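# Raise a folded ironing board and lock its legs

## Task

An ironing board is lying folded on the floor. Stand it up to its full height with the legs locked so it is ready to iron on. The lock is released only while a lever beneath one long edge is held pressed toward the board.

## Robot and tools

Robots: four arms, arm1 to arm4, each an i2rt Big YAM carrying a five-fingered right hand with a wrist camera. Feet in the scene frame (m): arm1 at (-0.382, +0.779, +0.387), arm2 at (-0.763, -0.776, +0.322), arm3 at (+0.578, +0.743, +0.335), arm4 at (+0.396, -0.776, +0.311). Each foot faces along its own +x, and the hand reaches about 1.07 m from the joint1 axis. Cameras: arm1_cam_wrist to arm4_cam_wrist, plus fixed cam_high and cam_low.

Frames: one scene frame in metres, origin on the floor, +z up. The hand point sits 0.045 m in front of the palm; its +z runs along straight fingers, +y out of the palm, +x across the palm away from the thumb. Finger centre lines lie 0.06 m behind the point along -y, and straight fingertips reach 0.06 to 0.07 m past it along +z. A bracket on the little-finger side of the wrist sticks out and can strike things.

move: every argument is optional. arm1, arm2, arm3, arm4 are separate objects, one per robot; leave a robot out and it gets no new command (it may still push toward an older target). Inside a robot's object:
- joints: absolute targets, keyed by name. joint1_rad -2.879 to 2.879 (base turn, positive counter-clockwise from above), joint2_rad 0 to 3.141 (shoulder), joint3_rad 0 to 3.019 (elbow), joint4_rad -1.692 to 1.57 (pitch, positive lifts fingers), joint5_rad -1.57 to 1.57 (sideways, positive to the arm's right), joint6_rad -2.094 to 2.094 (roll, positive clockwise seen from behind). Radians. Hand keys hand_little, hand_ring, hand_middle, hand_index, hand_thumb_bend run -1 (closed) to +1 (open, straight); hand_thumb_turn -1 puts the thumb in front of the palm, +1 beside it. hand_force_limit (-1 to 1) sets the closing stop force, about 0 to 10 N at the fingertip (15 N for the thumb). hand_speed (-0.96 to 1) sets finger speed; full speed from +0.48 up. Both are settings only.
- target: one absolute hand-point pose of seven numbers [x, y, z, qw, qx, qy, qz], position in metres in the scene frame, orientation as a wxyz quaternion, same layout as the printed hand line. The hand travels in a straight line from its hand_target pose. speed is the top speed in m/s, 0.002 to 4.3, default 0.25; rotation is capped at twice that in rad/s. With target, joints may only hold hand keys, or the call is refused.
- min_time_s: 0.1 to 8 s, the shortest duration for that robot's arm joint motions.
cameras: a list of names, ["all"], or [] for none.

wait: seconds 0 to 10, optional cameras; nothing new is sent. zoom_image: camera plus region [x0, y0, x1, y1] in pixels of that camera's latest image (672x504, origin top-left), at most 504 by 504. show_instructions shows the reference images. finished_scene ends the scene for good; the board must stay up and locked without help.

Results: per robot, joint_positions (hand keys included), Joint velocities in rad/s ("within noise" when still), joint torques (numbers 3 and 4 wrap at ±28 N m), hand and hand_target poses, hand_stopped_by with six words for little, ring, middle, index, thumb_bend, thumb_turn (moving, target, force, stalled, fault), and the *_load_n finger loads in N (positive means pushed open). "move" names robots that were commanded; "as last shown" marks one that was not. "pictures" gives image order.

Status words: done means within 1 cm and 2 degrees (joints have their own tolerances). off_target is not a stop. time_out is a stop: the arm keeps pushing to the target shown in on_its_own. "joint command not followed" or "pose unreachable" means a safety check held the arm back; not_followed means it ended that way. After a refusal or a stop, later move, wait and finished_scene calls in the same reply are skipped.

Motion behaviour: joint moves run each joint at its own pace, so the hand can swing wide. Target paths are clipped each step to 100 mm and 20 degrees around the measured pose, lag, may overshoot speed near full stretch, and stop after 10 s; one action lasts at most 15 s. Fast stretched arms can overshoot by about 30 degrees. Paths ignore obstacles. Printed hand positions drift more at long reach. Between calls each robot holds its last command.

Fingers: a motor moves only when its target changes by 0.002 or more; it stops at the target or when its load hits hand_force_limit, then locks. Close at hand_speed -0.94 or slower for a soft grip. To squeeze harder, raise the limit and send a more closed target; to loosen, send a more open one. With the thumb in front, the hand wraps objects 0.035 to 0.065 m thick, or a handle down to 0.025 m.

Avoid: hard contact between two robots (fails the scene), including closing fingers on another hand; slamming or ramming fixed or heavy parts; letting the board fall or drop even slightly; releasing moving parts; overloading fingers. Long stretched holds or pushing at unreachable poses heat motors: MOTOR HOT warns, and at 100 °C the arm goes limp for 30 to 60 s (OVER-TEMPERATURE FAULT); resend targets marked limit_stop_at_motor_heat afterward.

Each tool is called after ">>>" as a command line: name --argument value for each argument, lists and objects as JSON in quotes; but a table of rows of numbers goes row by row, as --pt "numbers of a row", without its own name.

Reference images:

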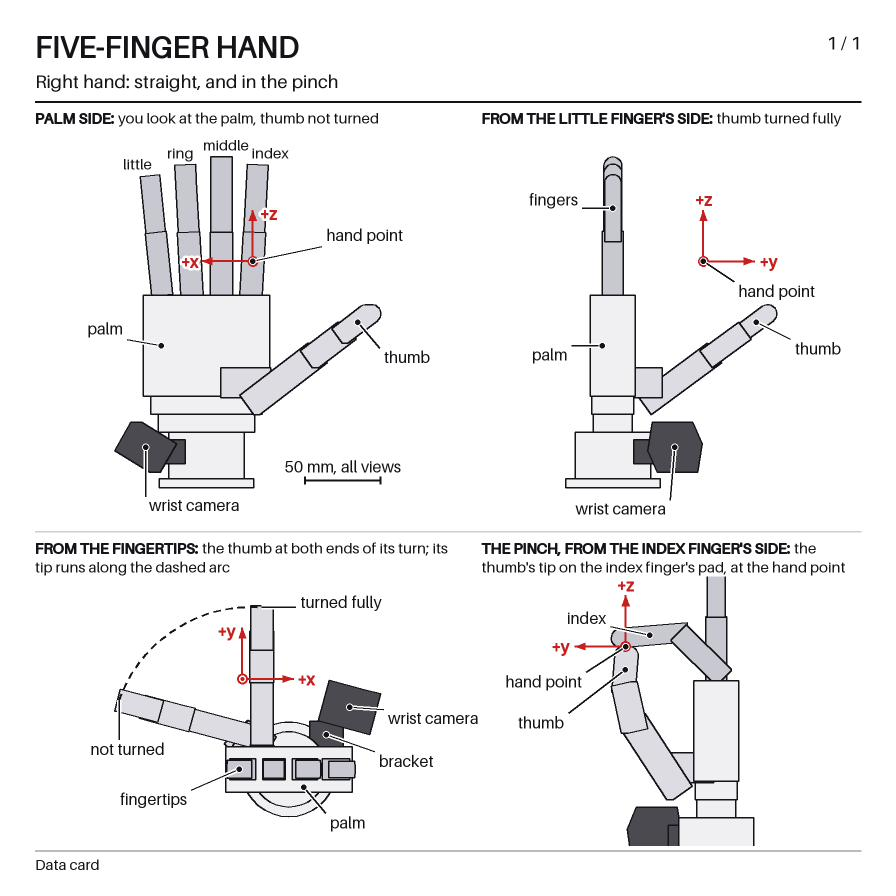

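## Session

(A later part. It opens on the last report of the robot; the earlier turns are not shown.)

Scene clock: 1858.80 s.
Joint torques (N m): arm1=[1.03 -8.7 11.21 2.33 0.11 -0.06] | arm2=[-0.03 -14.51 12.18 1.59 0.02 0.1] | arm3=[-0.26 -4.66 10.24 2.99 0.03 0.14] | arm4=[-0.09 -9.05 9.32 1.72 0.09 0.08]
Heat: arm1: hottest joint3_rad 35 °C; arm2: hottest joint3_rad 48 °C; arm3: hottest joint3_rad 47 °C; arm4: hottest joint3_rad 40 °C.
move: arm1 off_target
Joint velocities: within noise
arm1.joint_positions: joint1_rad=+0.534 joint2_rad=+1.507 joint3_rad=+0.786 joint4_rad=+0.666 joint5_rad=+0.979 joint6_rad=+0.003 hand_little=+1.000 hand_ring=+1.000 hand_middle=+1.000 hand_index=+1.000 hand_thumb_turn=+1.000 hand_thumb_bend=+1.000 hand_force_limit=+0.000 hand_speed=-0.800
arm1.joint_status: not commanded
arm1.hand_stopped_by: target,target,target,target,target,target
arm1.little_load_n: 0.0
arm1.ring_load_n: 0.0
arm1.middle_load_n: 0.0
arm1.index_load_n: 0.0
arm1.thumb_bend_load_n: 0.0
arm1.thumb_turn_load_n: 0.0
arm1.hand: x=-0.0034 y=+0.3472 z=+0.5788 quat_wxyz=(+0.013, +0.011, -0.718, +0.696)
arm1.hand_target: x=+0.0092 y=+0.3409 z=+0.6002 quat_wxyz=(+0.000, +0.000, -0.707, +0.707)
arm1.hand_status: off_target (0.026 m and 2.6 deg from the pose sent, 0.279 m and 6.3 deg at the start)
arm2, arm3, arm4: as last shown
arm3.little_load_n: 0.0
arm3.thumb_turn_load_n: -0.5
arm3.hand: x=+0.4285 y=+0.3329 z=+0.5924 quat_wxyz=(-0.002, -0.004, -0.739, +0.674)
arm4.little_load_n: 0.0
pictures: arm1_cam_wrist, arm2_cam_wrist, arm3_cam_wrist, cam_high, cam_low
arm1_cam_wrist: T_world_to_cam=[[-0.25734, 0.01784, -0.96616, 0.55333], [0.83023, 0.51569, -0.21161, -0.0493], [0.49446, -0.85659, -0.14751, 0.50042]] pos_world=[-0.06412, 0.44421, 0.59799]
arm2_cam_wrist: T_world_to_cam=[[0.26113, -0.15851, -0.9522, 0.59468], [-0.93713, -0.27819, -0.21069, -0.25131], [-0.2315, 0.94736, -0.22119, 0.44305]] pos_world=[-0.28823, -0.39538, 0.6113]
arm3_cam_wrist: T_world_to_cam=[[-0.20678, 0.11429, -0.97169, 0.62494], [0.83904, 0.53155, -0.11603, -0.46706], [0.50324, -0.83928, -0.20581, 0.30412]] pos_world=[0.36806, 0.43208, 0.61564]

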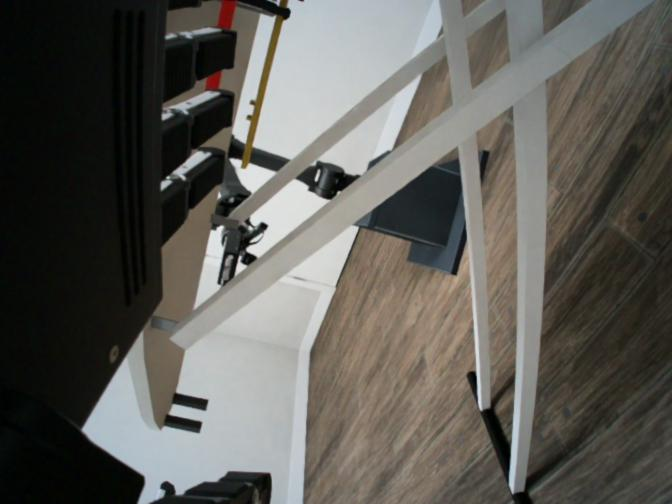

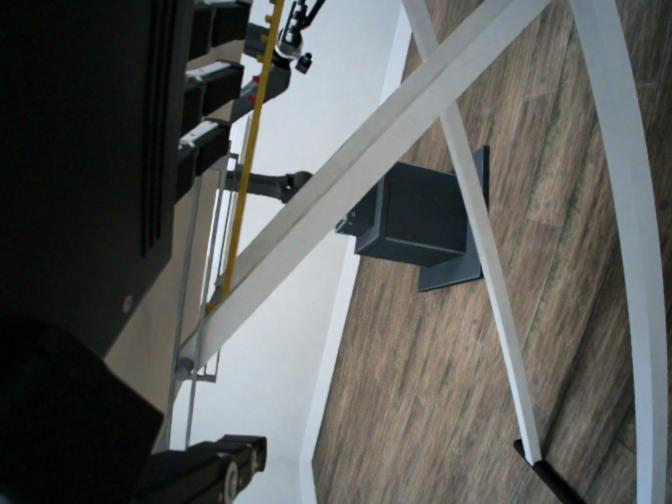

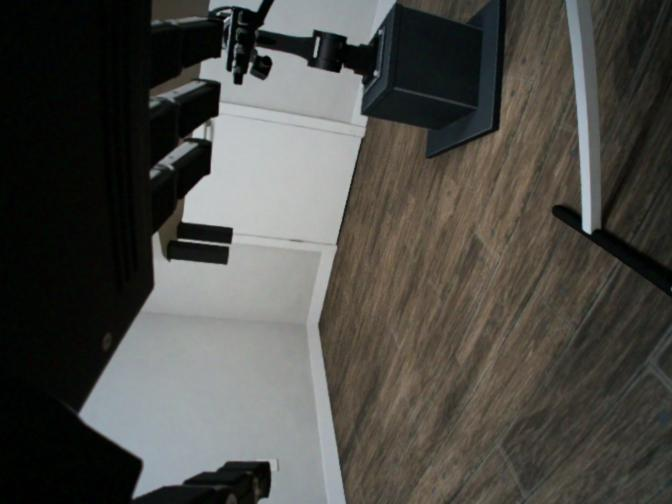

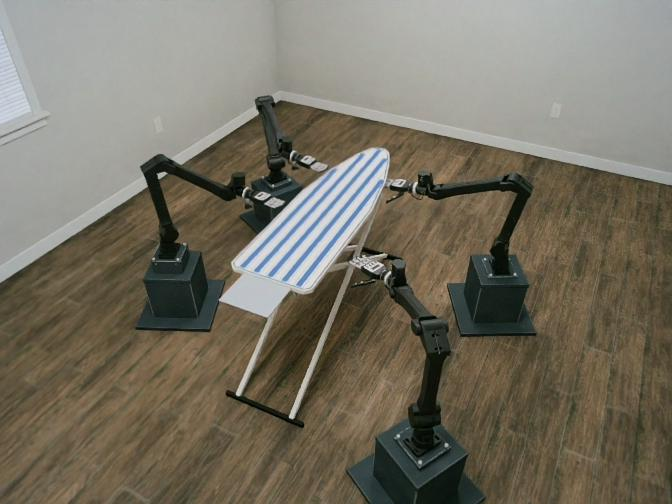

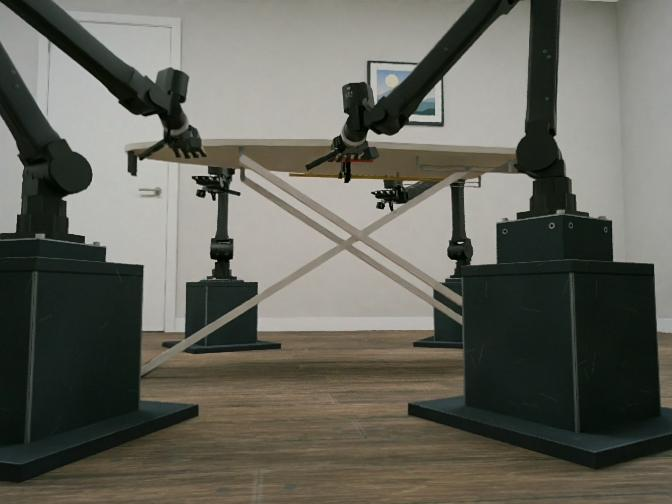

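>>> move --arm1 '{"target": [-0.012, 0.213, 0.59, 0, 0, 0.7071, -0.7071], "speed": 0.08}' --arm2 '{"target": [-0.268, -0.147, 0.605, 0.6717, -0.7199, 0.1269, -0.1184], "speed": 0.08}' --arm3 '{"target": [0.43, 0.153, 0.605, 0, 0, 0.7314, -0.682], "speed": 0.1}' --cameras '["cam_low", "cam_high", "arm2_cam_wrist", "arm1_cam_wrist", "arm3_cam_wrist"]'

>>> zoom_image --camera "cam_low" --region '[110, 70, 520, 320]'

Scene clock: 1903.33 s.
Joint torques (N m): arm1=[0.15 -10.4 11.67 1.98 -0.07 -0.09] | arm2=[3.08 -18.08 13 1.87 0.03 0.1] | arm3=[0.32 -9.7 13.93 3.15 0.04 0.14] | arm4=[-0.03 -9.11 9.33 1.7 0.09 0.07]
Heat: arm1: hottest joint3_rad 36 °C; arm2: hottest joint3_rad 50 °C; arm3: hottest joint3_rad 45 °C; arm4: hottest joint3_rad 39 °C.
move: arm1 off_target; arm2 off_target; arm3 off_target
Joint velocities: within noise
arm1.joint_positions: joint1_rad=+0.311 joint2_rad=+1.672 joint3_rad=+0.962 joint4_rad=+0.669 joint5_rad=+0.748 joint6_rad=+0.001 hand_little=+1.000 hand_ring=+1.000 hand_middle=+1.000 hand_index=+1.000 hand_thumb_turn=+1.000 hand_thumb_bend=+1.000 hand_force_limit=+0.000 hand_speed=-0.800
arm1.joint_status: not commanded
arm1.hand_stopped_by: target,target,target,target,target,target
arm1.little_load_n: 0.0
arm1.ring_load_n: 0.0
arm1.middle_load_n: 0.0
arm1.index_load_n: 0.0
arm1.thumb_bend_load_n: 0.0
arm1.thumb_turn_load_n: 0.0
arm1.hand: x=-0.0182 y=+0.2276 z=+0.5717 quat_wxyz=(+0.004, +0.008, -0.717, +0.697)
arm1.hand_target: x=-0.0128 y=+0.2140 z=+0.5902 quat_wxyz=(+0.000, +0.000, -0.707, +0.707)
arm1.hand_status: off_target (0.024 m and 2.0 deg from the pose sent, 0.135 m and 2.6 deg at the start)
arm2.joint_positions: joint1_rad=-0.310 joint2_rad=+1.842 joint3_rad=+1.516 joint4_rad=+0.229 joint5_rad=-0.453 joint6_rad=-0.056 hand_little=+1.000 hand_ring=+1.000 hand_middle=+1.000 hand_index=+1.000 hand_thumb_turn=+1.000 hand_thumb_bend=+1.000 hand_force_limit=+0.000 hand_speed=-0.800
arm2.joint_status: not commanded
arm2.hand_stopped_by: target,target,target,target,target,target
arm2.little_load_n: 0.0
arm2.ring_load_n: 0.0
arm2.middle_load_n: 0.0
arm2.index_load_n: -0.5
arm2.thumb_bend_load_n: 0.0
arm2.thumb_turn_load_n: -0.5
arm2.hand: x=-0.2676 y=-0.1625 z=+0.5905 quat_wxyz=(-0.665, +0.726, -0.130, +0.122)
arm2.hand_target: x=-0.2688 y=-0.1480 z=+0.6050 quat_wxyz=(-0.672, +0.720, -0.127, +0.119)
arm2.hand_status: off_target (0.021 m and 1.2 deg from the pose sent, 0.141 m and 1.4 deg at the start)
arm3.joint_positions: joint1_rad=+0.016 joint2_rad=+1.362 joint3_rad=+0.880 joint4_rad=+0.350 joint5_rad=-0.425 joint6_rad=-0.038 hand_little=+1.000 hand_ring=+1.000 hand_middle=+1.000 hand_index=+1.000 hand_thumb_turn=+1.000 hand_thumb_bend=+1.000 hand_force_limit=+0.000 hand_speed=-0.800
arm3.joint_status: not commanded
arm3.hand_stopped_by: target,target,target,target,target,target
arm3.little_load_n: 0.0
arm3.ring_load_n: 0.0
arm3.middle_load_n: 0.0
arm3.index_load_n: 0.0
arm3.thumb_bend_load_n: 0.0
arm3.thumb_turn_load_n: 0.0
arm3.hand: x=+0.4296 y=+0.1720 z=+0.5740 quat_wxyz=(-0.004, -0.010, -0.752, +0.659)
arm3.hand_target: x=+0.4308 y=+0.1554 z=+0.6051 quat_wxyz=(+0.000, +0.000, -0.731, +0.682)
arm3.hand_status: off_target (0.036 m and 3.7 deg from the pose sent, 0.180 m and 1.4 deg at the start)
arm4: as last shown
pictures: arm1_cam_wrist, arm2_cam_wrist, arm3_cam_wrist, cam_high, cam_low
arm1_cam_wrist: T_world_to_cam=[[-0.24145, 0.01479, -0.9703, 0.54814], [0.82977, 0.5216, -0.19853, 0.01432], [0.50317, -0.85306, -0.13821, 0.39829]] pos_world=[-0.07994, 0.32419, 0.58975]
arm2_cam_wrist: T_world_to_cam=[[0.2569, -0.16947, -0.95146, 0.60396], [-0.94487, -0.25089, -0.21043, -0.17746], [-0.20305, 0.95307, -0.22458, 0.35224]] pos_world=[-0.25131, -0.27788, 0.61641]
arm3_cam_wrist: T_world_to_cam=[[-0.19604, 0.15376, -0.96847, 0.61252], [0.84332, 0.53041, -0.0865, -0.40321], [0.50038, -0.83368, -0.23365, 0.18096]] pos_world=[0.36956, 0.27055, 0.60061]

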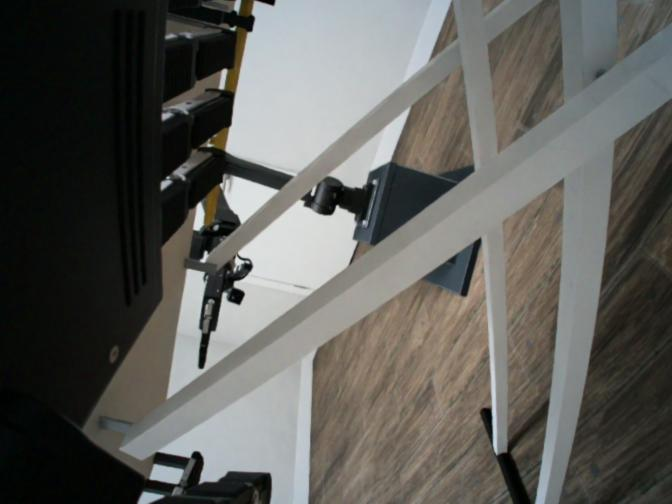

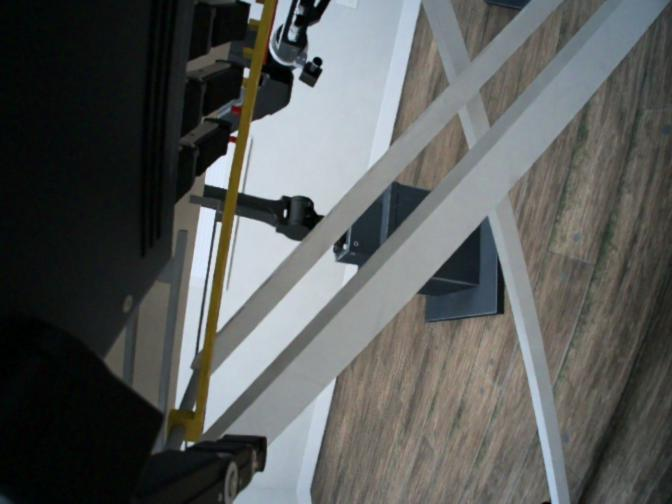

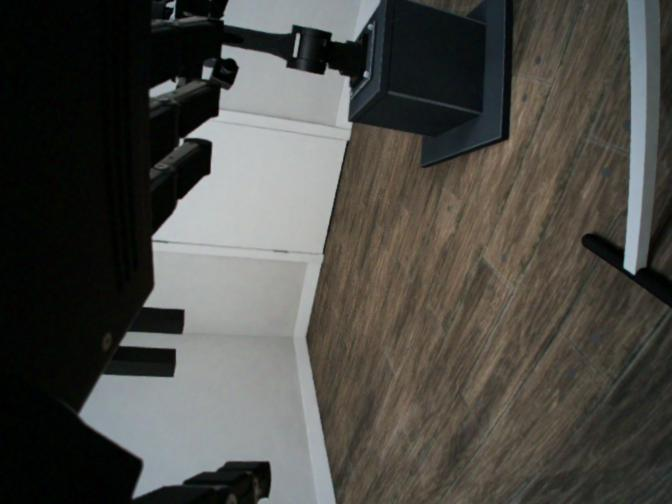

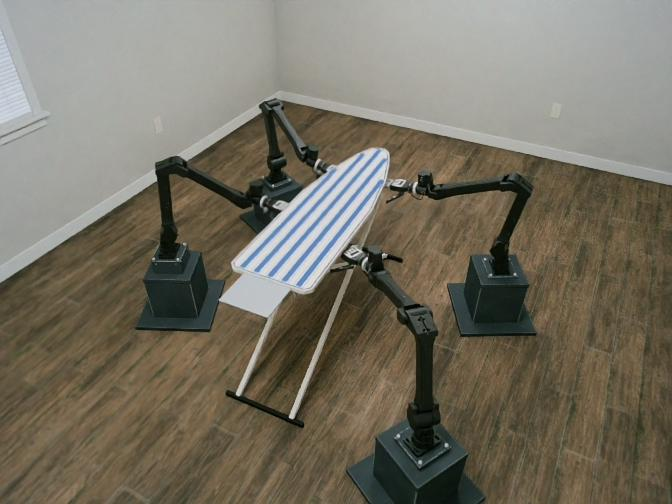

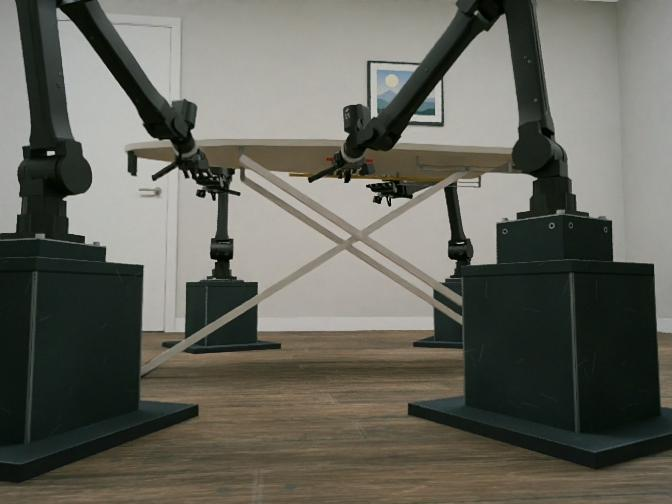

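Scaled by 1.229.

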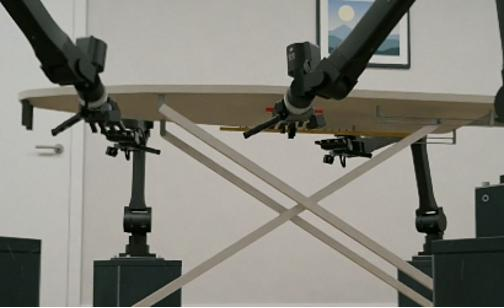

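>>> zoom_image --camera "cam_low" --region '[270, 90, 420, 210]'

>>> zoom_image --camera "arm2_cam_wrist" --region '[160, 0, 340, 220]'

>>> zoom_image --camera "cam_high" --region '[220, 120, 450, 320]'

Scaled by 3.360.

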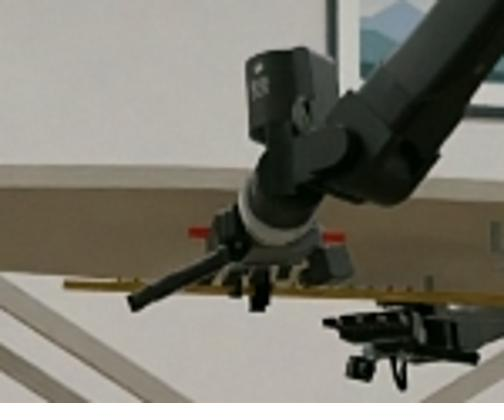

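Scaled by 2.291 from the camera's image (finer frame: 960x720).

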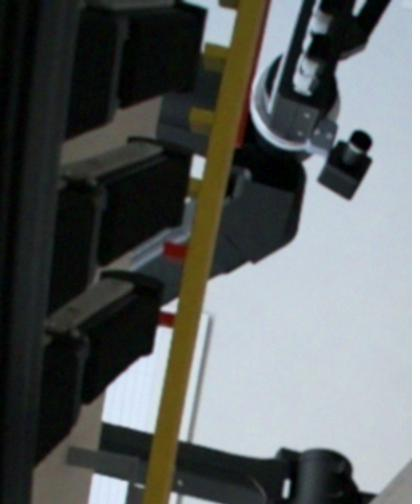

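Scaled by 2.191.

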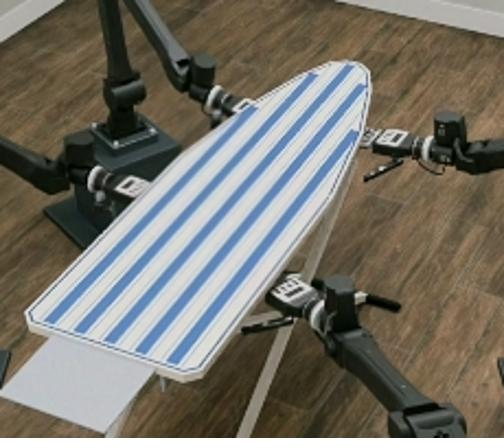

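>>> move --arm1 '{"target": [-0.012, 0.203, 0.605, 0, 0, 0.7071, -0.7071], "speed": 0.08}' --arm2 '{"target": [-0.268, -0.138, 0.618, 0.6717, -0.7199, 0.1269, -0.1184], "speed": 0.08}' --arm3 '{"target": [0.43, 0.137, 0.63, 0, 0, 0.7314, -0.682], "speed": 0.08}' --arm4 '{"target": [0.355, -0.122, 0.607, 0.669, -0.743, 0, 0], "speed": 0.05}' --cameras '["cam_low", "arm1_cam_wrist"]'

>>> zoom_image --camera "cam_low" --region '[270, 90, 420, 210]'

Scene clock: 1922.13 s.
Joint torques (N m): arm1=[-0.03 -11.28 11.88 1.54 -0.09 -0.08] | arm2=[2.78 -19.08 12.79 1.61 0.11 0.06] | arm3=[0.5 -9.93 14.15 1.81 0.06 0.13] | arm4=[-0.26 -10.99 13.24 1.7 -0.03 0.07]
Heat: arm1: hottest joint3_rad 37 °C; arm2: hottest joint3_rad 53 °C; arm3: hottest joint3_rad 49 °C; arm4: hottest joint3_rad 40 °C.
move: arm1 off_target; arm2 off_target; arm3 off_target; arm4 off_target
Joint velocities: within noise
arm1.joint_positions: joint1_rad=+0.300 joint2_rad=+1.672 joint3_rad=+0.999 joint4_rad=+0.637 joint5_rad=+0.735 joint6_rad=+0.001 hand_little=+1.000 hand_ring=+1.000 hand_middle=+1.000 hand_index=+1.000 hand_thumb_turn=+1.000 hand_thumb_bend=+1.000 hand_force_limit=+0.000 hand_speed=-0.800
arm1.joint_status: not commanded
arm1.hand_stopped_by: target,target,target,target,target,target
arm1.little_load_n: 0.0
arm1.ring_load_n: 0.0
arm1.middle_load_n: 0.0
arm1.index_load_n: 0.0
arm1.thumb_bend_load_n: 0.0
arm1.thumb_turn_load_n: 0.0
arm1.hand: x=-0.0152 y=+0.2174 z=+0.5836 quat_wxyz=(+0.002, +0.008, -0.716, +0.698)
arm1.hand_target: x=-0.0129 y=+0.2040 z=+0.6053 quat_wxyz=(+0.000, +0.000, -0.707, +0.707)
arm1.hand_status: off_target (0.026 m and 1.8 deg from the pose sent, 0.042 m and 2.0 deg at the start)
arm2.joint_positions: joint1_rad=-0.302 joint2_rad=+1.847 joint3_rad=+1.563 joint4_rad=+0.191 joint5_rad=-0.443 joint6_rad=-0.055 hand_little=+1.000 hand_ring=+1.000 hand_middle=+1.000 hand_index=+1.000 hand_thumb_turn=+1.000 hand_thumb_bend=+1.000 hand_force_limit=+0.000 hand_speed=-0.800
arm2.joint_status: not commanded
arm2.hand_stopped_by: target,target,target,target,target,target
arm2.little_load_n: 0.0
arm2.ring_load_n: 0.0
arm2.middle_load_n: 0.0
arm2.index_load_n: -0.5
arm2.thumb_bend_load_n: 0.0
arm2.thumb_turn_load_n: 0.0
arm2.hand: x=-0.2658 y=-0.1541 z=+0.6056 quat_wxyz=(-0.665, +0.725, -0.130, +0.124)
arm2.hand_target: x=-0.2688 y=-0.1388 z=+0.6179 quat_wxyz=(-0.672, +0.720, -0.127, +0.119)
arm2.hand_status: off_target (0.020 m and 1.1 deg from the pose sent, 0.037 m and 1.2 deg at the start)
arm3.joint_positions: joint1_rad=+0.029 joint2_rad=+1.371 joint3_rad=+0.964 joint4_rad=+0.313 joint5_rad=-0.410 joint6_rad=-0.037 hand_little=+1.000 hand_ring=+1.000 hand_middle=+1.000 hand_index=+1.000 hand_thumb_turn=+1.000 hand_thumb_bend=+1.000 hand_force_limit=+0.000 hand_speed=-0.800
arm3.joint_status: not commanded
arm3.hand_stopped_by: target,target,target,target,target,target
arm3.little_load_n: 0.0
arm3.ring_load_n: 0.0
arm3.middle_load_n: 0.0
arm3.index_load_n: 0.0
arm3.thumb_bend_load_n: 0.0
arm3.thumb_turn_load_n: 0.0
arm3.hand: x=+0.4261 y=+0.1520 z=+0.6085 quat_wxyz=(+0.003, -0.005, -0.741, +0.672)
arm3.hand_target: x=+0.4304 y=+0.1384 z=+0.6301 quat_wxyz=(+0.000, +0.000, -0.731, +0.682)
arm3.hand_status: off_target (0.027 m and 1.7 deg from the pose sent, 0.066 m and 3.7 deg at the start)
arm4.joint_positions: joint1_rad=-0.486 joint2_rad=+1.429 joint3_rad=+1.016 joint4_rad=+0.253 joint5_rad=+0.017 joint6_rad=-0.006 hand_little=+1.000 hand_ring=+1.000 hand_middle=+1.000 hand_index=+1.000 hand_thumb_turn=+1.000 hand_thumb_bend=+1.000 hand_force_limit=+0.000 hand_speed=-0.800
arm4.joint_status: not commanded
arm4.hand_stopped_by: target,target,target,target,target,target
arm4.little_load_n: 0.0
arm4.ring_load_n: 0.0
arm4.middle_load_n: 0.0
arm4.index_load_n: 0.0
arm4.thumb_bend_load_n: 0.0
arm4.thumb_turn_load_n: 0.0
arm4.hand: x=+0.3556 y=-0.1336 z=+0.5660 quat_wxyz=(-0.646, +0.764, +0.006, +0.005)
arm4.hand_target: x=+0.3552 y=-0.1241 z=+0.6069 quat_wxyz=(-0.669, +0.743, +0.000, +0.000)
arm4.hand_status: off_target (0.043 m and 3.7 deg from the pose sent, 0.022 m and 1.1 deg at the start)
pictures: arm1_cam_wrist, cam_low
arm1_cam_wrist: T_world_to_cam=[[-0.23807, 0.01118, -0.97118, 0.56192], [0.82907, 0.52321, -0.19721, 0.01836], [0.50592, -0.85213, -0.13383, 0.38701]] pos_world=[-0.07724, 0.31389, 0.60114]

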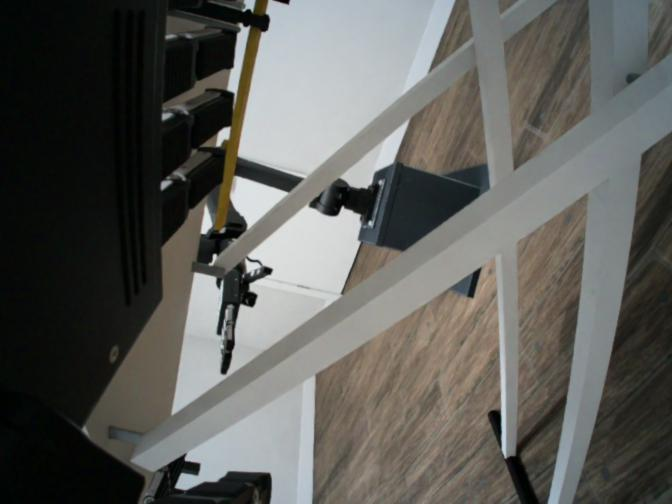

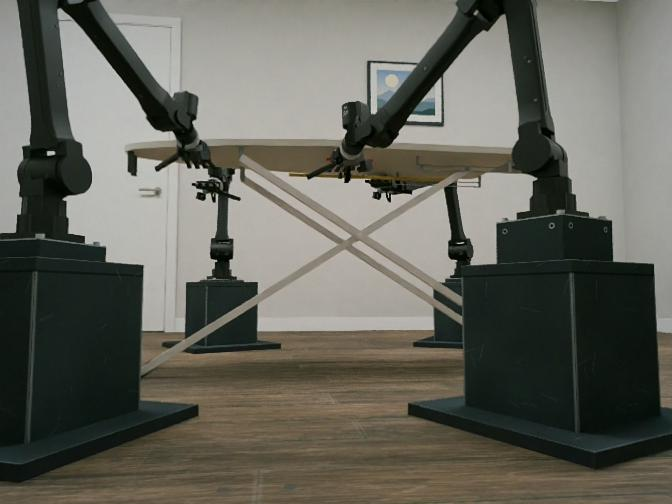

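Scaled by 3.360.

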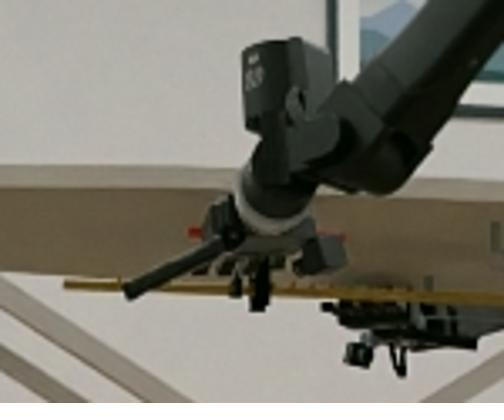

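>>> move --arm1 '{"joints": {"joint2_rad": 1.605, "joint3_rad": 1.06, "joint4_rad": 0.62}, "min_time_s": 2}' --arm2 '{"joints": {"joint2_rad": 1.76, "joint3_rad": 1.655, "joint4_rad": 0.19}, "min_time_s": 2}' --arm3 '{"joints": {"joint2_rad": 1.275, "joint3_rad": 1.10, "joint4_rad": 0.24}, "min_time_s": 2}' --arm4 '{"joints": {"joint2_rad": 1.33, "joint3_rad": 1.15, "joint4_rad": 0.24}, "min_time_s": 2}' --cameras '["cam_low", "arm1_cam_wrist", "arm2_cam_wrist"]'

>>> zoom_image --camera "cam_low" --region '[270, 90, 420, 210]'

Scene clock: 1947.73 s.
Joint torques (N m): arm1=[-0.09 -14.45 12.92 1.89 -0.02 -0.08] | arm2=[2.37 -26.64 15.23 2.47 -0.13 0.17] | arm3=[0.5 -14.62 17.98 2.76 0.02 0.01] | arm4=[-0.15 -12.57 15.91 2.45 -0.04 0.06]
Heat: arm1: hottest joint3_rad 37 °C; arm2: hottest joint3_rad 58 °C; arm3: hottest joint3_rad 53 °C; arm4: hottest joint3_rad 43 °C.
move: arm1 done; arm2 done; arm3 time_out; arm4 done
Joint velocities: within noise
arm1.joint_positions: joint1_rad=+0.300 joint2_rad=+1.650 joint3_rad=+1.005 joint4_rad=+0.617 joint5_rad=+0.733 joint6_rad=+0.001 hand_little=+1.000 hand_ring=+1.000 hand_middle=+1.000 hand_index=+1.000 hand_thumb_turn=+1.000 hand_thumb_bend=+1.000 hand_force_limit=+0.000 hand_speed=-0.800
arm1.joint_status: all done
arm1.hand_stopped_by: target,target,target,target,target,target
arm1.little_load_n: -1.5
arm1.ring_load_n: 0.0
arm1.middle_load_n: 0.0
arm1.index_load_n: 0.0
arm1.thumb_bend_load_n: 0.0
arm1.thumb_turn_load_n: 0.0
arm1.hand: x=-0.0156 y=+0.2183 z=+0.5957 quat_wxyz=(-0.001, +0.007, -0.714, +0.700)
arm1.hand_target: x=-0.0158 y=+0.2067 z=+0.6559 quat_wxyz=(-0.017, -0.018, -0.687, +0.726)
arm1.hand_status: not commanded
arm2.joint_positions: joint1_rad=-0.302 joint2_rad=+1.837 joint3_rad=+1.574 joint4_rad=+0.180 joint5_rad=-0.439 joint6_rad=-0.055 hand_little=+1.000 hand_ring=+1.000 hand_middle=+1.000 hand_index=+1.000 hand_thumb_turn=+1.000 hand_thumb_bend=+1.000 hand_force_limit=+0.000 hand_speed=-0.800
arm2.joint_status: all done
arm2.hand_stopped_by: target,target,target,target,target,target
arm2.little_load_n: 0.0
arm2.ring_load_n: 0.0
arm2.middle_load_n: 0.0
arm2.index_load_n: 0.0
arm2.thumb_bend_load_n: 0.0
arm2.thumb_turn_load_n: 0.0
arm2.hand: x=-0.2653 y=-0.1546 z=+0.6175 quat_wxyz=(-0.668, +0.721, -0.130, +0.127)
arm2.hand_target: x=-0.2796 y=-0.1509 z=+0.7290 quat_wxyz=(-0.718, +0.672, -0.095, +0.153)
arm2.hand_status: not commanded
arm3.joint_positions: joint1_rad=+0.029 joint2_rad=+1.323 joint3_rad=+1.010 joint4_rad=+0.226 joint5_rad=-0.410 joint6_rad=-0.025 hand_little=+1.000 hand_ring=+1.000 hand_middle=+1.000 hand_index=+1.000 hand_thumb_turn=+1.000 hand_thumb_bend=+1.000 hand_force_limit=+0.000 hand_speed=-0.800
arm3.joint_status: joint3_rad time_out (moved +0.046 of +0.136); the others done
arm3.hand_stopped_by: target,target,target,target,target,target
arm3.little_load_n: -1.0
arm3.ring_load_n: 0.0
arm3.middle_load_n: 0.0
arm3.index_load_n: -0.5
arm3.thumb_bend_load_n: 0.0
arm3.thumb_turn_load_n: 0.0
arm3.on_its_own: joint3_rad reads +1.010 and still pushes toward +1.100 since a time_out
arm3.hand: x=+0.4288 y=+0.1564 z=+0.6434 quat_wxyz=(+0.000, -0.009, -0.738, +0.674)
arm3.hand_target: x=+0.4355 y=+0.1493 z=+0.7289 quat_wxyz=(+0.018, +0.017, -0.690, +0.724)
arm3.hand_status: not commanded
arm4.joint_positions: joint1_rad=-0.486 joint2_rad=+1.376 joint3_rad=+1.069 joint4_rad=+0.228 joint5_rad=+0.017 joint6_rad=-0.006 hand_little=+1.000 hand_ring=+1.000 hand_middle=+1.000 hand_index=+1.000 hand_thumb_turn=+1.000 hand_thumb_bend=+1.000 hand_force_limit=+0.000 hand_speed=-0.800
arm4.joint_status: all done
arm4.hand_stopped_by: target,target,target,target,target,target
arm4.little_load_n: 0.0
arm4.ring_load_n: 0.0
arm4.middle_load_n: 0.0
arm4.index_load_n: -1.0
arm4.thumb_bend_load_n: 0.0
arm4.thumb_turn_load_n: 0.0
arm4.hand: x=+0.3552 y=-0.1318 z=+0.6253 quat_wxyz=(-0.676, +0.737, +0.005, +0.004)
arm4.hand_target: x=+0.3546 y=-0.1286 z=+0.7096 quat_wxyz=(-0.726, +0.688, +0.000, -0.001)
arm4.hand_status: not commanded
pictures: arm1_cam_wrist, arm2_cam_wrist, cam_low
arm1_cam_wrist: T_world_to_cam=[[-0.23307, 0.00523, -0.97245, 0.57574], [0.82892, 0.52396, -0.19585, 0.01967], [0.5085, -0.85173, -0.12645, 0.38511]] pos_world=[-0.07795, 0.31469, 0.61243]
arm2_cam_wrist: T_world_to_cam=[[0.26578, -0.16197, -0.95033, 0.63332], [-0.94399, -0.24371, -0.22247, -0.15883], [-0.19557, 0.95623, -0.21767, 0.34944]] pos_world=[-0.24992, -0.27028, 0.64259]

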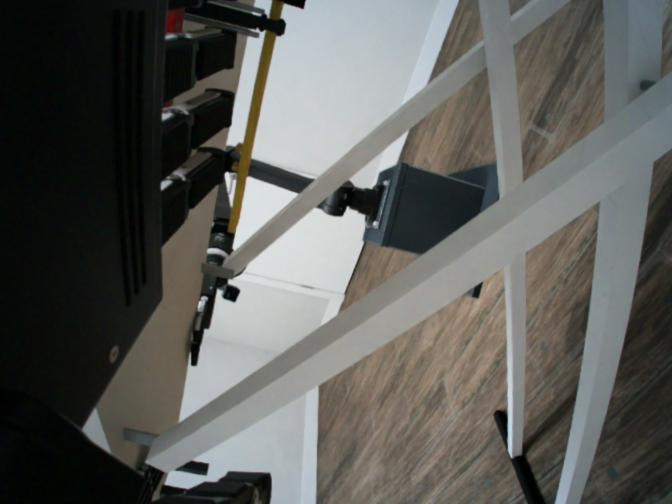

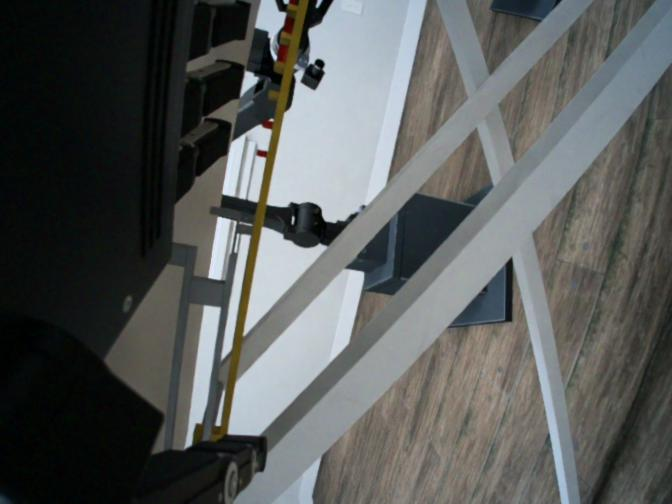

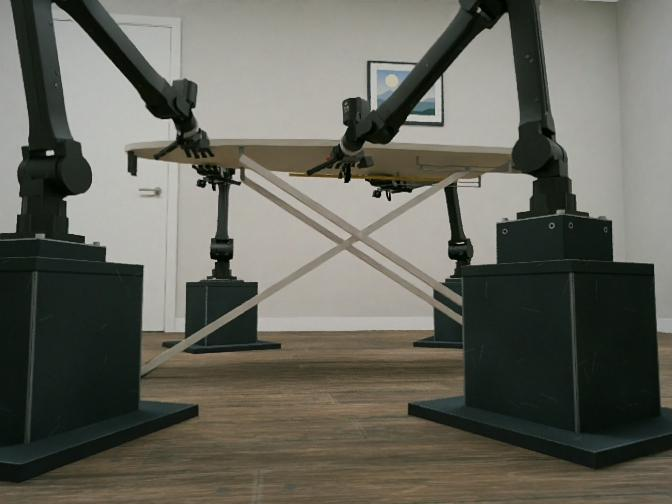

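Scaled by 3.360.

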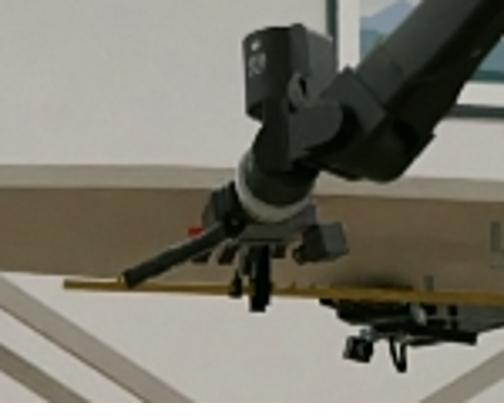

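>>> move --arm1 '{"joints": {"joint2_rad": 1.441, "joint3_rad": 1.236, "joint4_rad": 0.44}, "min_time_s": 2.5}' --arm2 '{"joints": {"joint2_rad": 1.68, "joint3_rad": 1.80, "joint4_rad": 0.092}, "min_time_s": 2.5}' --arm3 '{"joints": {"joint2_rad": 1.207, "joint3_rad": 1.258, "joint4_rad": 0.122}, "min_time_s": 2.5}' --arm4 '{"joints": {"joint2_rad": 1.241, "joint3_rad": 1.315, "joint4_rad": 0.12}, "min_time_s": 2.5}' --cameras '["cam_low", "cam_high", "arm1_cam_wrist", "arm2_cam_wrist"]'

>>> zoom_image --camera "cam_low" --region '[130, 60, 530, 260]'

Scene clock: 1968.03 s.
Joint torques (N m): arm1=[0.26 -18.26 18.69 3.21 0.1 -0.23] | arm2=[3.25 -30.97 17.4 3.56 -0.06 0.41] | arm3=[0.5 -18.02 20.23 4.25 -0.03 -0.15] | arm4=[-0.26 -16.38 18.67 4.44 0.25 0.14]
Heat: arm1: hottest joint3_rad 40 °C; arm2: hottest joint3_rad 63 °C; arm3: hottest joint3_rad 58 °C; arm4: hottest joint3_rad 47 °C.
move: arm1 time_out; arm2 time_out; arm3 time_out; arm4 time_out
Joint velocities: within noise
arm1.joint_positions: joint1_rad=+0.297 joint2_rad=+1.548 joint3_rad=+1.099 joint4_rad=+0.399 joint5_rad=+0.731 joint6_rad=+0.018 hand_little=+0.999 hand_ring=+1.000 hand_middle=+1.000 hand_index=+1.000 hand_thumb_turn=+1.000 hand_thumb_bend=+1.000 hand_force_limit=+0.000 hand_speed=-0.800
arm1.joint_status: joint3_rad time_out (moved +0.094 of +0.231); the others done
arm1.hand_stopped_by: target,target,target,target,target,target
arm1.little_load_n: -6.0
arm1.ring_load_n: -1.0
arm1.middle_load_n: 0.0
arm1.index_load_n: 0.0
arm1.thumb_bend_load_n: 0.0
arm1.thumb_turn_load_n: 0.0
arm1.on_its_own: joint3_rad reads +1.099 and still pushes toward +1.211 since a time_out
arm1.hand: x=-0.0174 y=+0.2179 z=+0.6628 quat_wxyz=(-0.001, +0.005, -0.720, +0.694)
arm1.hand_target: x=-0.0262 y=+0.2170 z=+0.8081 quat_wxyz=(-0.049, -0.050, -0.648, +0.758)
arm1.hand_status: not commanded
arm2.joint_positions: joint1_rad=-0.302 joint2_rad=+1.803 joint3_rad=+1.650 joint4_rad=+0.058 joint5_rad=-0.440 joint6_rad=-0.082 hand_little=+1.000 hand_ring=+1.000 hand_middle=+1.000 hand_index=+1.000 hand_thumb_turn=+1.000 hand_thumb_bend=+1.000 hand_force_limit=+0.000 hand_speed=-0.800
arm2.joint_status: joint3_rad time_out (moved +0.076 of +0.226); the others done
arm2.hand_stopped_by: target,target,target,target,target,target
arm2.little_load_n: 0.0
arm2.ring_load_n: 0.0
arm2.middle_load_n: 0.0
arm2.index_load_n: 0.0
arm2.thumb_bend_load_n: 0.0
arm2.thumb_turn_load_n: -0.5
arm2.on_its_own: joint3_rad reads +1.650 and still pushes toward +1.763 since a time_out; joint6_rad reads -0.082 and still pushes toward -0.042 since a time_out
arm2.hand: x=-0.2666 y=-0.1582 z=+0.6605 quat_wxyz=(-0.663, +0.726, -0.122, +0.133)
arm2.hand_target: x=-0.2968 y=-0.1692 z=+0.8319 quat_wxyz=(-0.741, +0.644, -0.077, +0.171)
arm2.hand_status: not commanded
arm3.joint_positions: joint1_rad=+0.029 joint2_rad=+1.293 joint3_rad=+1.114 joint4_rad=+0.072 joint5_rad=-0.408 joint6_rad=-0.009 hand_little=+1.000 hand_ring=+1.000 hand_middle=+1.000 hand_index=+1.000 hand_thumb_turn=+1.000 hand_thumb_bend=+1.000 hand_force_limit=+0.000 hand_speed=-0.800
arm3.joint_status: joint3_rad time_out (moved +0.104 of +0.248); the others done
arm3.hand_stopped_by: target,target,target,target,target,target
arm3.little_load_n: -2.0
arm3.ring_load_n: 0.0
arm3.middle_load_n: 0.0
arm3.index_load_n: 0.0
arm3.thumb_bend_load_n: 0.0
arm3.thumb_turn_load_n: 0.0
arm3.on_its_own: joint3_rad reads +1.114 and still pushes toward +1.226 since a time_out
arm3.hand: x=+0.4297 y=+0.1565 z=+0.6876 quat_wxyz=(-0.008, -0.018, -0.745, +0.667)
arm3.hand_target: x=+0.4422 y=+0.1644 z=+0.8181 quat_wxyz=(+0.029, +0.028, -0.663, +0.747)
arm3.hand_status: not commanded
arm4.joint_positions: joint1_rad=-0.486 joint2_rad=+1.340 joint3_rad=+1.170 joint4_rad=+0.061 joint5_rad=+0.009 joint6_rad=-0.015 hand_little=+1.000 hand_ring=+1.000 hand_middle=+1.000 hand_index=+1.000 hand_thumb_turn=+1.000 hand_thumb_bend=+1.000 hand_force_limit=+0.000 hand_speed=-0.800
arm4.joint_status: joint3_rad time_out (moved +0.101 of +0.246); joint4_rad time_out (moved -0.167 of -0.108); the others done
arm4.hand_stopped_by: target,target,target,target,target,target
arm4.little_load_n: 0.0
arm4.ring_load_n: 0.0
arm4.middle_load_n: 0.0
arm4.index_load_n: -3.0
arm4.thumb_bend_load_n: 0.0
arm4.thumb_turn_load_n: 0.0
arm4.on_its_own: joint3_rad reads +1.170 and still pushes toward +1.283 since a time_out; joint4_rad reads +0.061 and still pushes toward +0.120 since a time_out
arm4.hand: x=+0.3537 y=-0.1358 z=+0.6680 quat_wxyz=(-0.665, +0.746, +0.011, +0.004)
arm4.hand_target: x=+0.3544 y=-0.1530 z=+0.8183 quat_wxyz=(-0.760, +0.650, -0.001, -0.002)
arm4.hand_status: not commanded
pictures: arm1_cam_wrist, arm2_cam_wrist, cam_high, cam_low
arm1_cam_wrist: T_world_to_cam=[[-0.23104, 0.02192, -0.9727, 0.63705], [0.8301, 0.52592, -0.18532, 0.02707], [0.5075, -0.85025, -0.13971, 0.40269]] pos_world=[-0.07965, 0.31418, 0.68094]
arm2_cam_wrist: T_world_to_cam=[[0.28162, -0.17787, -0.9429, 0.67059], [-0.93957, -0.25047, -0.23338, -0.14412], [-0.19466, 0.95164, -0.23766, 0.37479]] pos_world=[-0.25131, -0.27348, 0.68774]

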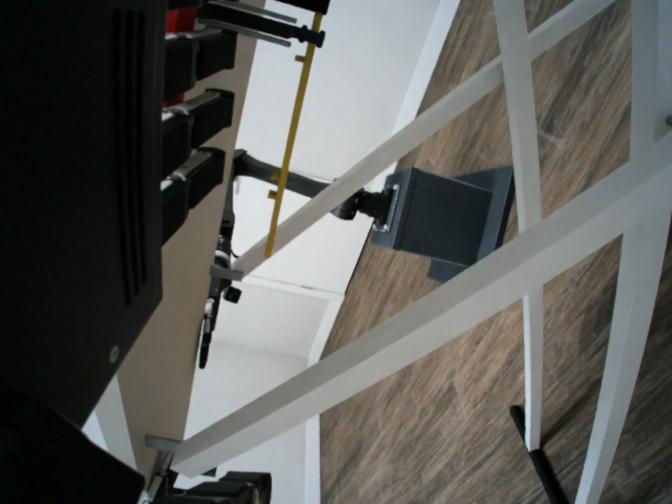

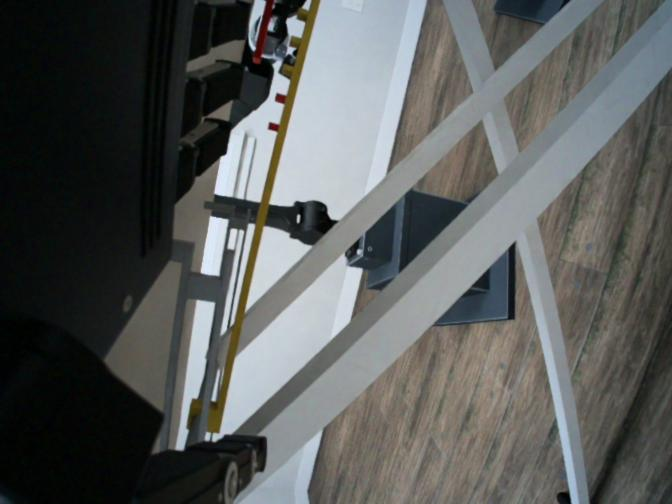

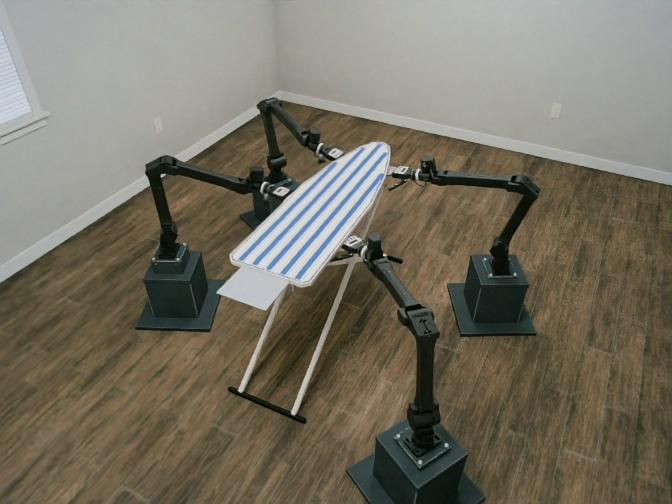

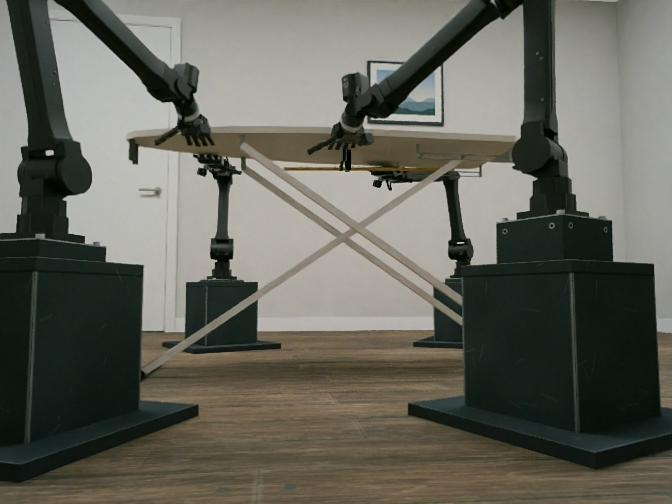

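Scaled by 1.260.

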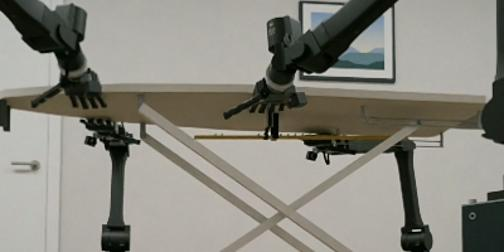

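>>> move --arm1 '{"joints": {"joint2_rad": 1.389, "joint3_rad": 1.359, "joint4_rad": 0.27}, "min_time_s": 2.5}' --arm2 '{"joints": {"joint2_rad": 1.663, "joint3_rad": 1.965, "joint4_rad": -0.075}, "min_time_s": 2.5}' --arm3 '{"joints": {"joint2_rad": 1.198, "joint3_rad": 1.432, "joint4_rad": -0.05}, "min_time_s": 2.5}' --arm4 '{"joints": {"joint2_rad": 1.228, "joint3_rad": 1.49, "joint4_rad": -0.058}, "min_time_s": 2.5}' --cameras '["cam_low", "arm1_cam_wrist", "arm2_cam_wrist"]'

>>> zoom_image --camera "cam_low" --region '[130, 60, 530, 260]'

Scene clock: 1988.97 s.
Joint torques (N m): arm1=[0.26 -17.14 19.25 3.15 -0.15 -0.24] | arm2=[3.43 -30.21 17.68 3.95 0.06 0.45] | arm3=[0.5 -16.79 20.45 4.42 -0.04 -0.17] | arm4=[-0.21 -15.33 18.85 4.78 0.25 0.17]
Heat: arm1: hottest joint3_rad 50 °C; arm2: hottest joint3_rad 65 °C; arm3: hottest joint3_rad 68 °C; arm4: hottest joint3_rad 54 °C.
move: arm1 time_out; arm2 time_out; arm3 time_out; arm4 time_out
Joint velocities: within noise
arm1.joint_positions: joint1_rad=+0.297 joint2_rad=+1.484 joint3_rad=+1.216 joint4_rad=+0.231 joint5_rad=+0.737 joint6_rad=+0.019 hand_little=+0.999 hand_ring=+1.000 hand_middle=+1.000 hand_index=+1.000 hand_thumb_turn=+1.000 hand_thumb_bend=+1.000 hand_force_limit=+0.000 hand_speed=-0.800
arm1.joint_status: joint3_rad time_out (moved +0.117 of +0.260); the others done
arm1.hand_stopped_by: target,target,target,target,target,target
arm1.little_load_n: -4.5
arm1.ring_load_n: -1.5
arm1.middle_load_n: 0.0
arm1.index_load_n: -0.5
arm1.thumb_bend_load_n: 0.0
arm1.thumb_turn_load_n: 0.0
arm1.on_its_own: joint3_rad reads +1.216 and still pushes toward +1.329 since a time_out
arm1.hand: x=-0.0190 y=+0.2169 z=+0.7340 quat_wxyz=(-0.002, -0.001, -0.717, +0.697)
arm1.hand_target: x=-0.0340 y=+0.2249 z=+0.8723 quat_wxyz=(-0.049, -0.050, -0.648, +0.758)
arm1.hand_status: not commanded
arm2.joint_positions: joint1_rad=-0.302 joint2_rad=+1.783 joint3_rad=+1.806 joint4_rad=-0.111 joint5_rad=-0.443 joint6_rad=-0.084 hand_little=+1.000 hand_ring=+1.000 hand_middle=+1.000 hand_index=+1.000 hand_thumb_turn=+1.000 hand_thumb_bend=+1.000 hand_force_limit=+0.000 hand_speed=-0.800
arm2.joint_status: joint3_rad time_out (moved +0.156 of +0.315); the others done
arm2.hand_stopped_by: target,target,target,target,target,target
arm2.little_load_n: 0.0
arm2.ring_load_n: 0.0
arm2.middle_load_n: 0.0
arm2.index_load_n: 0.0
arm2.thumb_bend_load_n: 0.0
arm2.thumb_turn_load_n: -0.5
arm2.on_its_own: joint3_rad reads +1.806 and still pushes toward +1.919 since a time_out; joint6_rad reads -0.084 and still pushes toward -0.042 since a time_out
arm2.hand: x=-0.2679 y=-0.1599 z=+0.7321 quat_wxyz=(-0.665, +0.725, -0.119, +0.135)
arm2.hand_target: x=-0.3086 y=-0.1817 z=+0.9008 quat_wxyz=(-0.743, +0.642, -0.076, +0.173)
arm2.hand_status: not commanded
arm3.joint_positions: joint1_rad=+0.029 joint2_rad=+1.272 joint3_rad=+1.277 joint4_rad=-0.105 joint5_rad=-0.408 joint6_rad=-0.007 hand_little=+1.000 hand_ring=+1.000 hand_middle=+1.000 hand_index=+1.000 hand_thumb_turn=+1.000 hand_thumb_bend=+1.000 hand_force_limit=+0.000 hand_speed=-0.800
arm3.joint_status: joint3_rad time_out (moved +0.163 of +0.318); the others done
arm3.hand_stopped_by: target,target,target,target,target,target
arm3.little_load_n: -2.0
arm3.ring_load_n: 0.0
arm3.middle_load_n: 0.0
arm3.index_load_n: 0.0
arm3.thumb_bend_load_n: 0.0
arm3.thumb_turn_load_n: 0.0
arm3.on_its_own: joint3_rad reads +1.277 and still pushes toward +1.389 since a time_out
arm3.hand: x=+0.4303 y=+0.1569 z=+0.7589 quat_wxyz=(-0.007, -0.018, -0.742, +0.670)
arm3.hand_target: x=+0.4461 y=+0.1729 z=+0.8827 quat_wxyz=(+0.029, +0.028, -0.663, +0.747)
arm3.hand_status: not commanded
arm4.joint_positions: joint1_rad=-0.486 joint2_rad=+1.314 joint3_rad=+1.333 joint4_rad=-0.125 joint5_rad=+0.009 joint6_rad=-0.017 hand_little=+1.000 hand_ring=+1.000 hand_middle=+1.000 hand_index=+1.000 hand_thumb_turn=+1.000 hand_thumb_bend=+1.000 hand_force_limit=+0.000 hand_speed=-0.800
arm4.joint_status: joint3_rad time_out (moved +0.162 of +0.320); joint4_rad time_out (moved -0.186 of -0.119); the others done
arm4.hand_stopped_by: target,target,target,target,target,target
arm4.little_load_n: 0.0
arm4.ring_load_n: -0.5
arm4.middle_load_n: 0.0
arm4.index_load_n: -3.5
arm4.thumb_bend_load_n: 0.0
arm4.thumb_turn_load_n: -0.5
arm4.on_its_own: joint3_rad reads +1.333 and still pushes toward +1.445 since a time_out; joint4_rad reads -0.125 and still pushes toward -0.058 since a time_out
arm4.hand: x=+0.3535 y=-0.1396 z=+0.7392 quat_wxyz=(-0.666, +0.746, +0.012, +0.005)
arm4.hand_target: x=+0.3542 y=-0.1661 z=+0.8829 quat_wxyz=(-0.759, +0.651, -0.001, -0.002)
arm4.hand_status: not commanded
pictures: arm1_cam_wrist, arm2_cam_wrist, cam_low
arm1_cam_wrist: T_world_to_cam=[[-0.22148, 0.01336, -0.97507, 0.70984], [0.83575, 0.51781, -0.18274, 0.04208], [0.50246, -0.85539, -0.12585, 0.40341]] pos_world=[-0.08065, 0.3138, 0.75061]
arm2_cam_wrist: T_world_to_cam=[[0.2887, -0.17309, -0.94164, 0.73997], [-0.9372, -0.25213, -0.24099, -0.12301], [-0.1957, 0.95209, -0.23501, 0.39098]] pos_world=[-0.2524, -0.27518, 0.75903]

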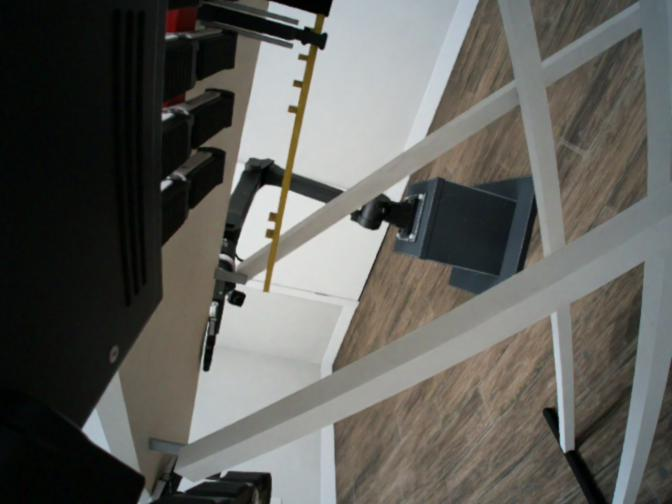

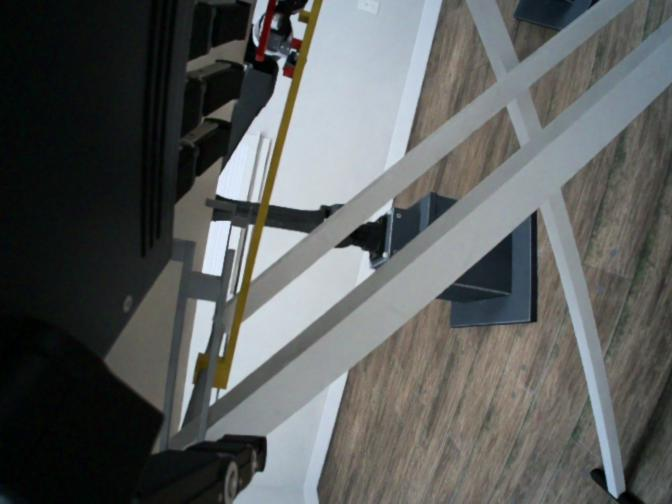

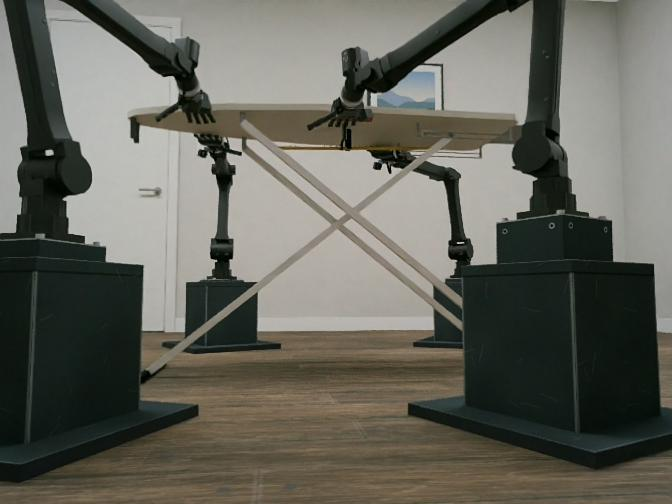

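Scaled by 1.260.

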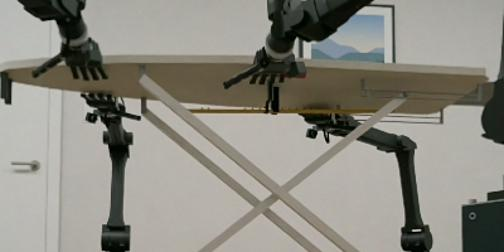

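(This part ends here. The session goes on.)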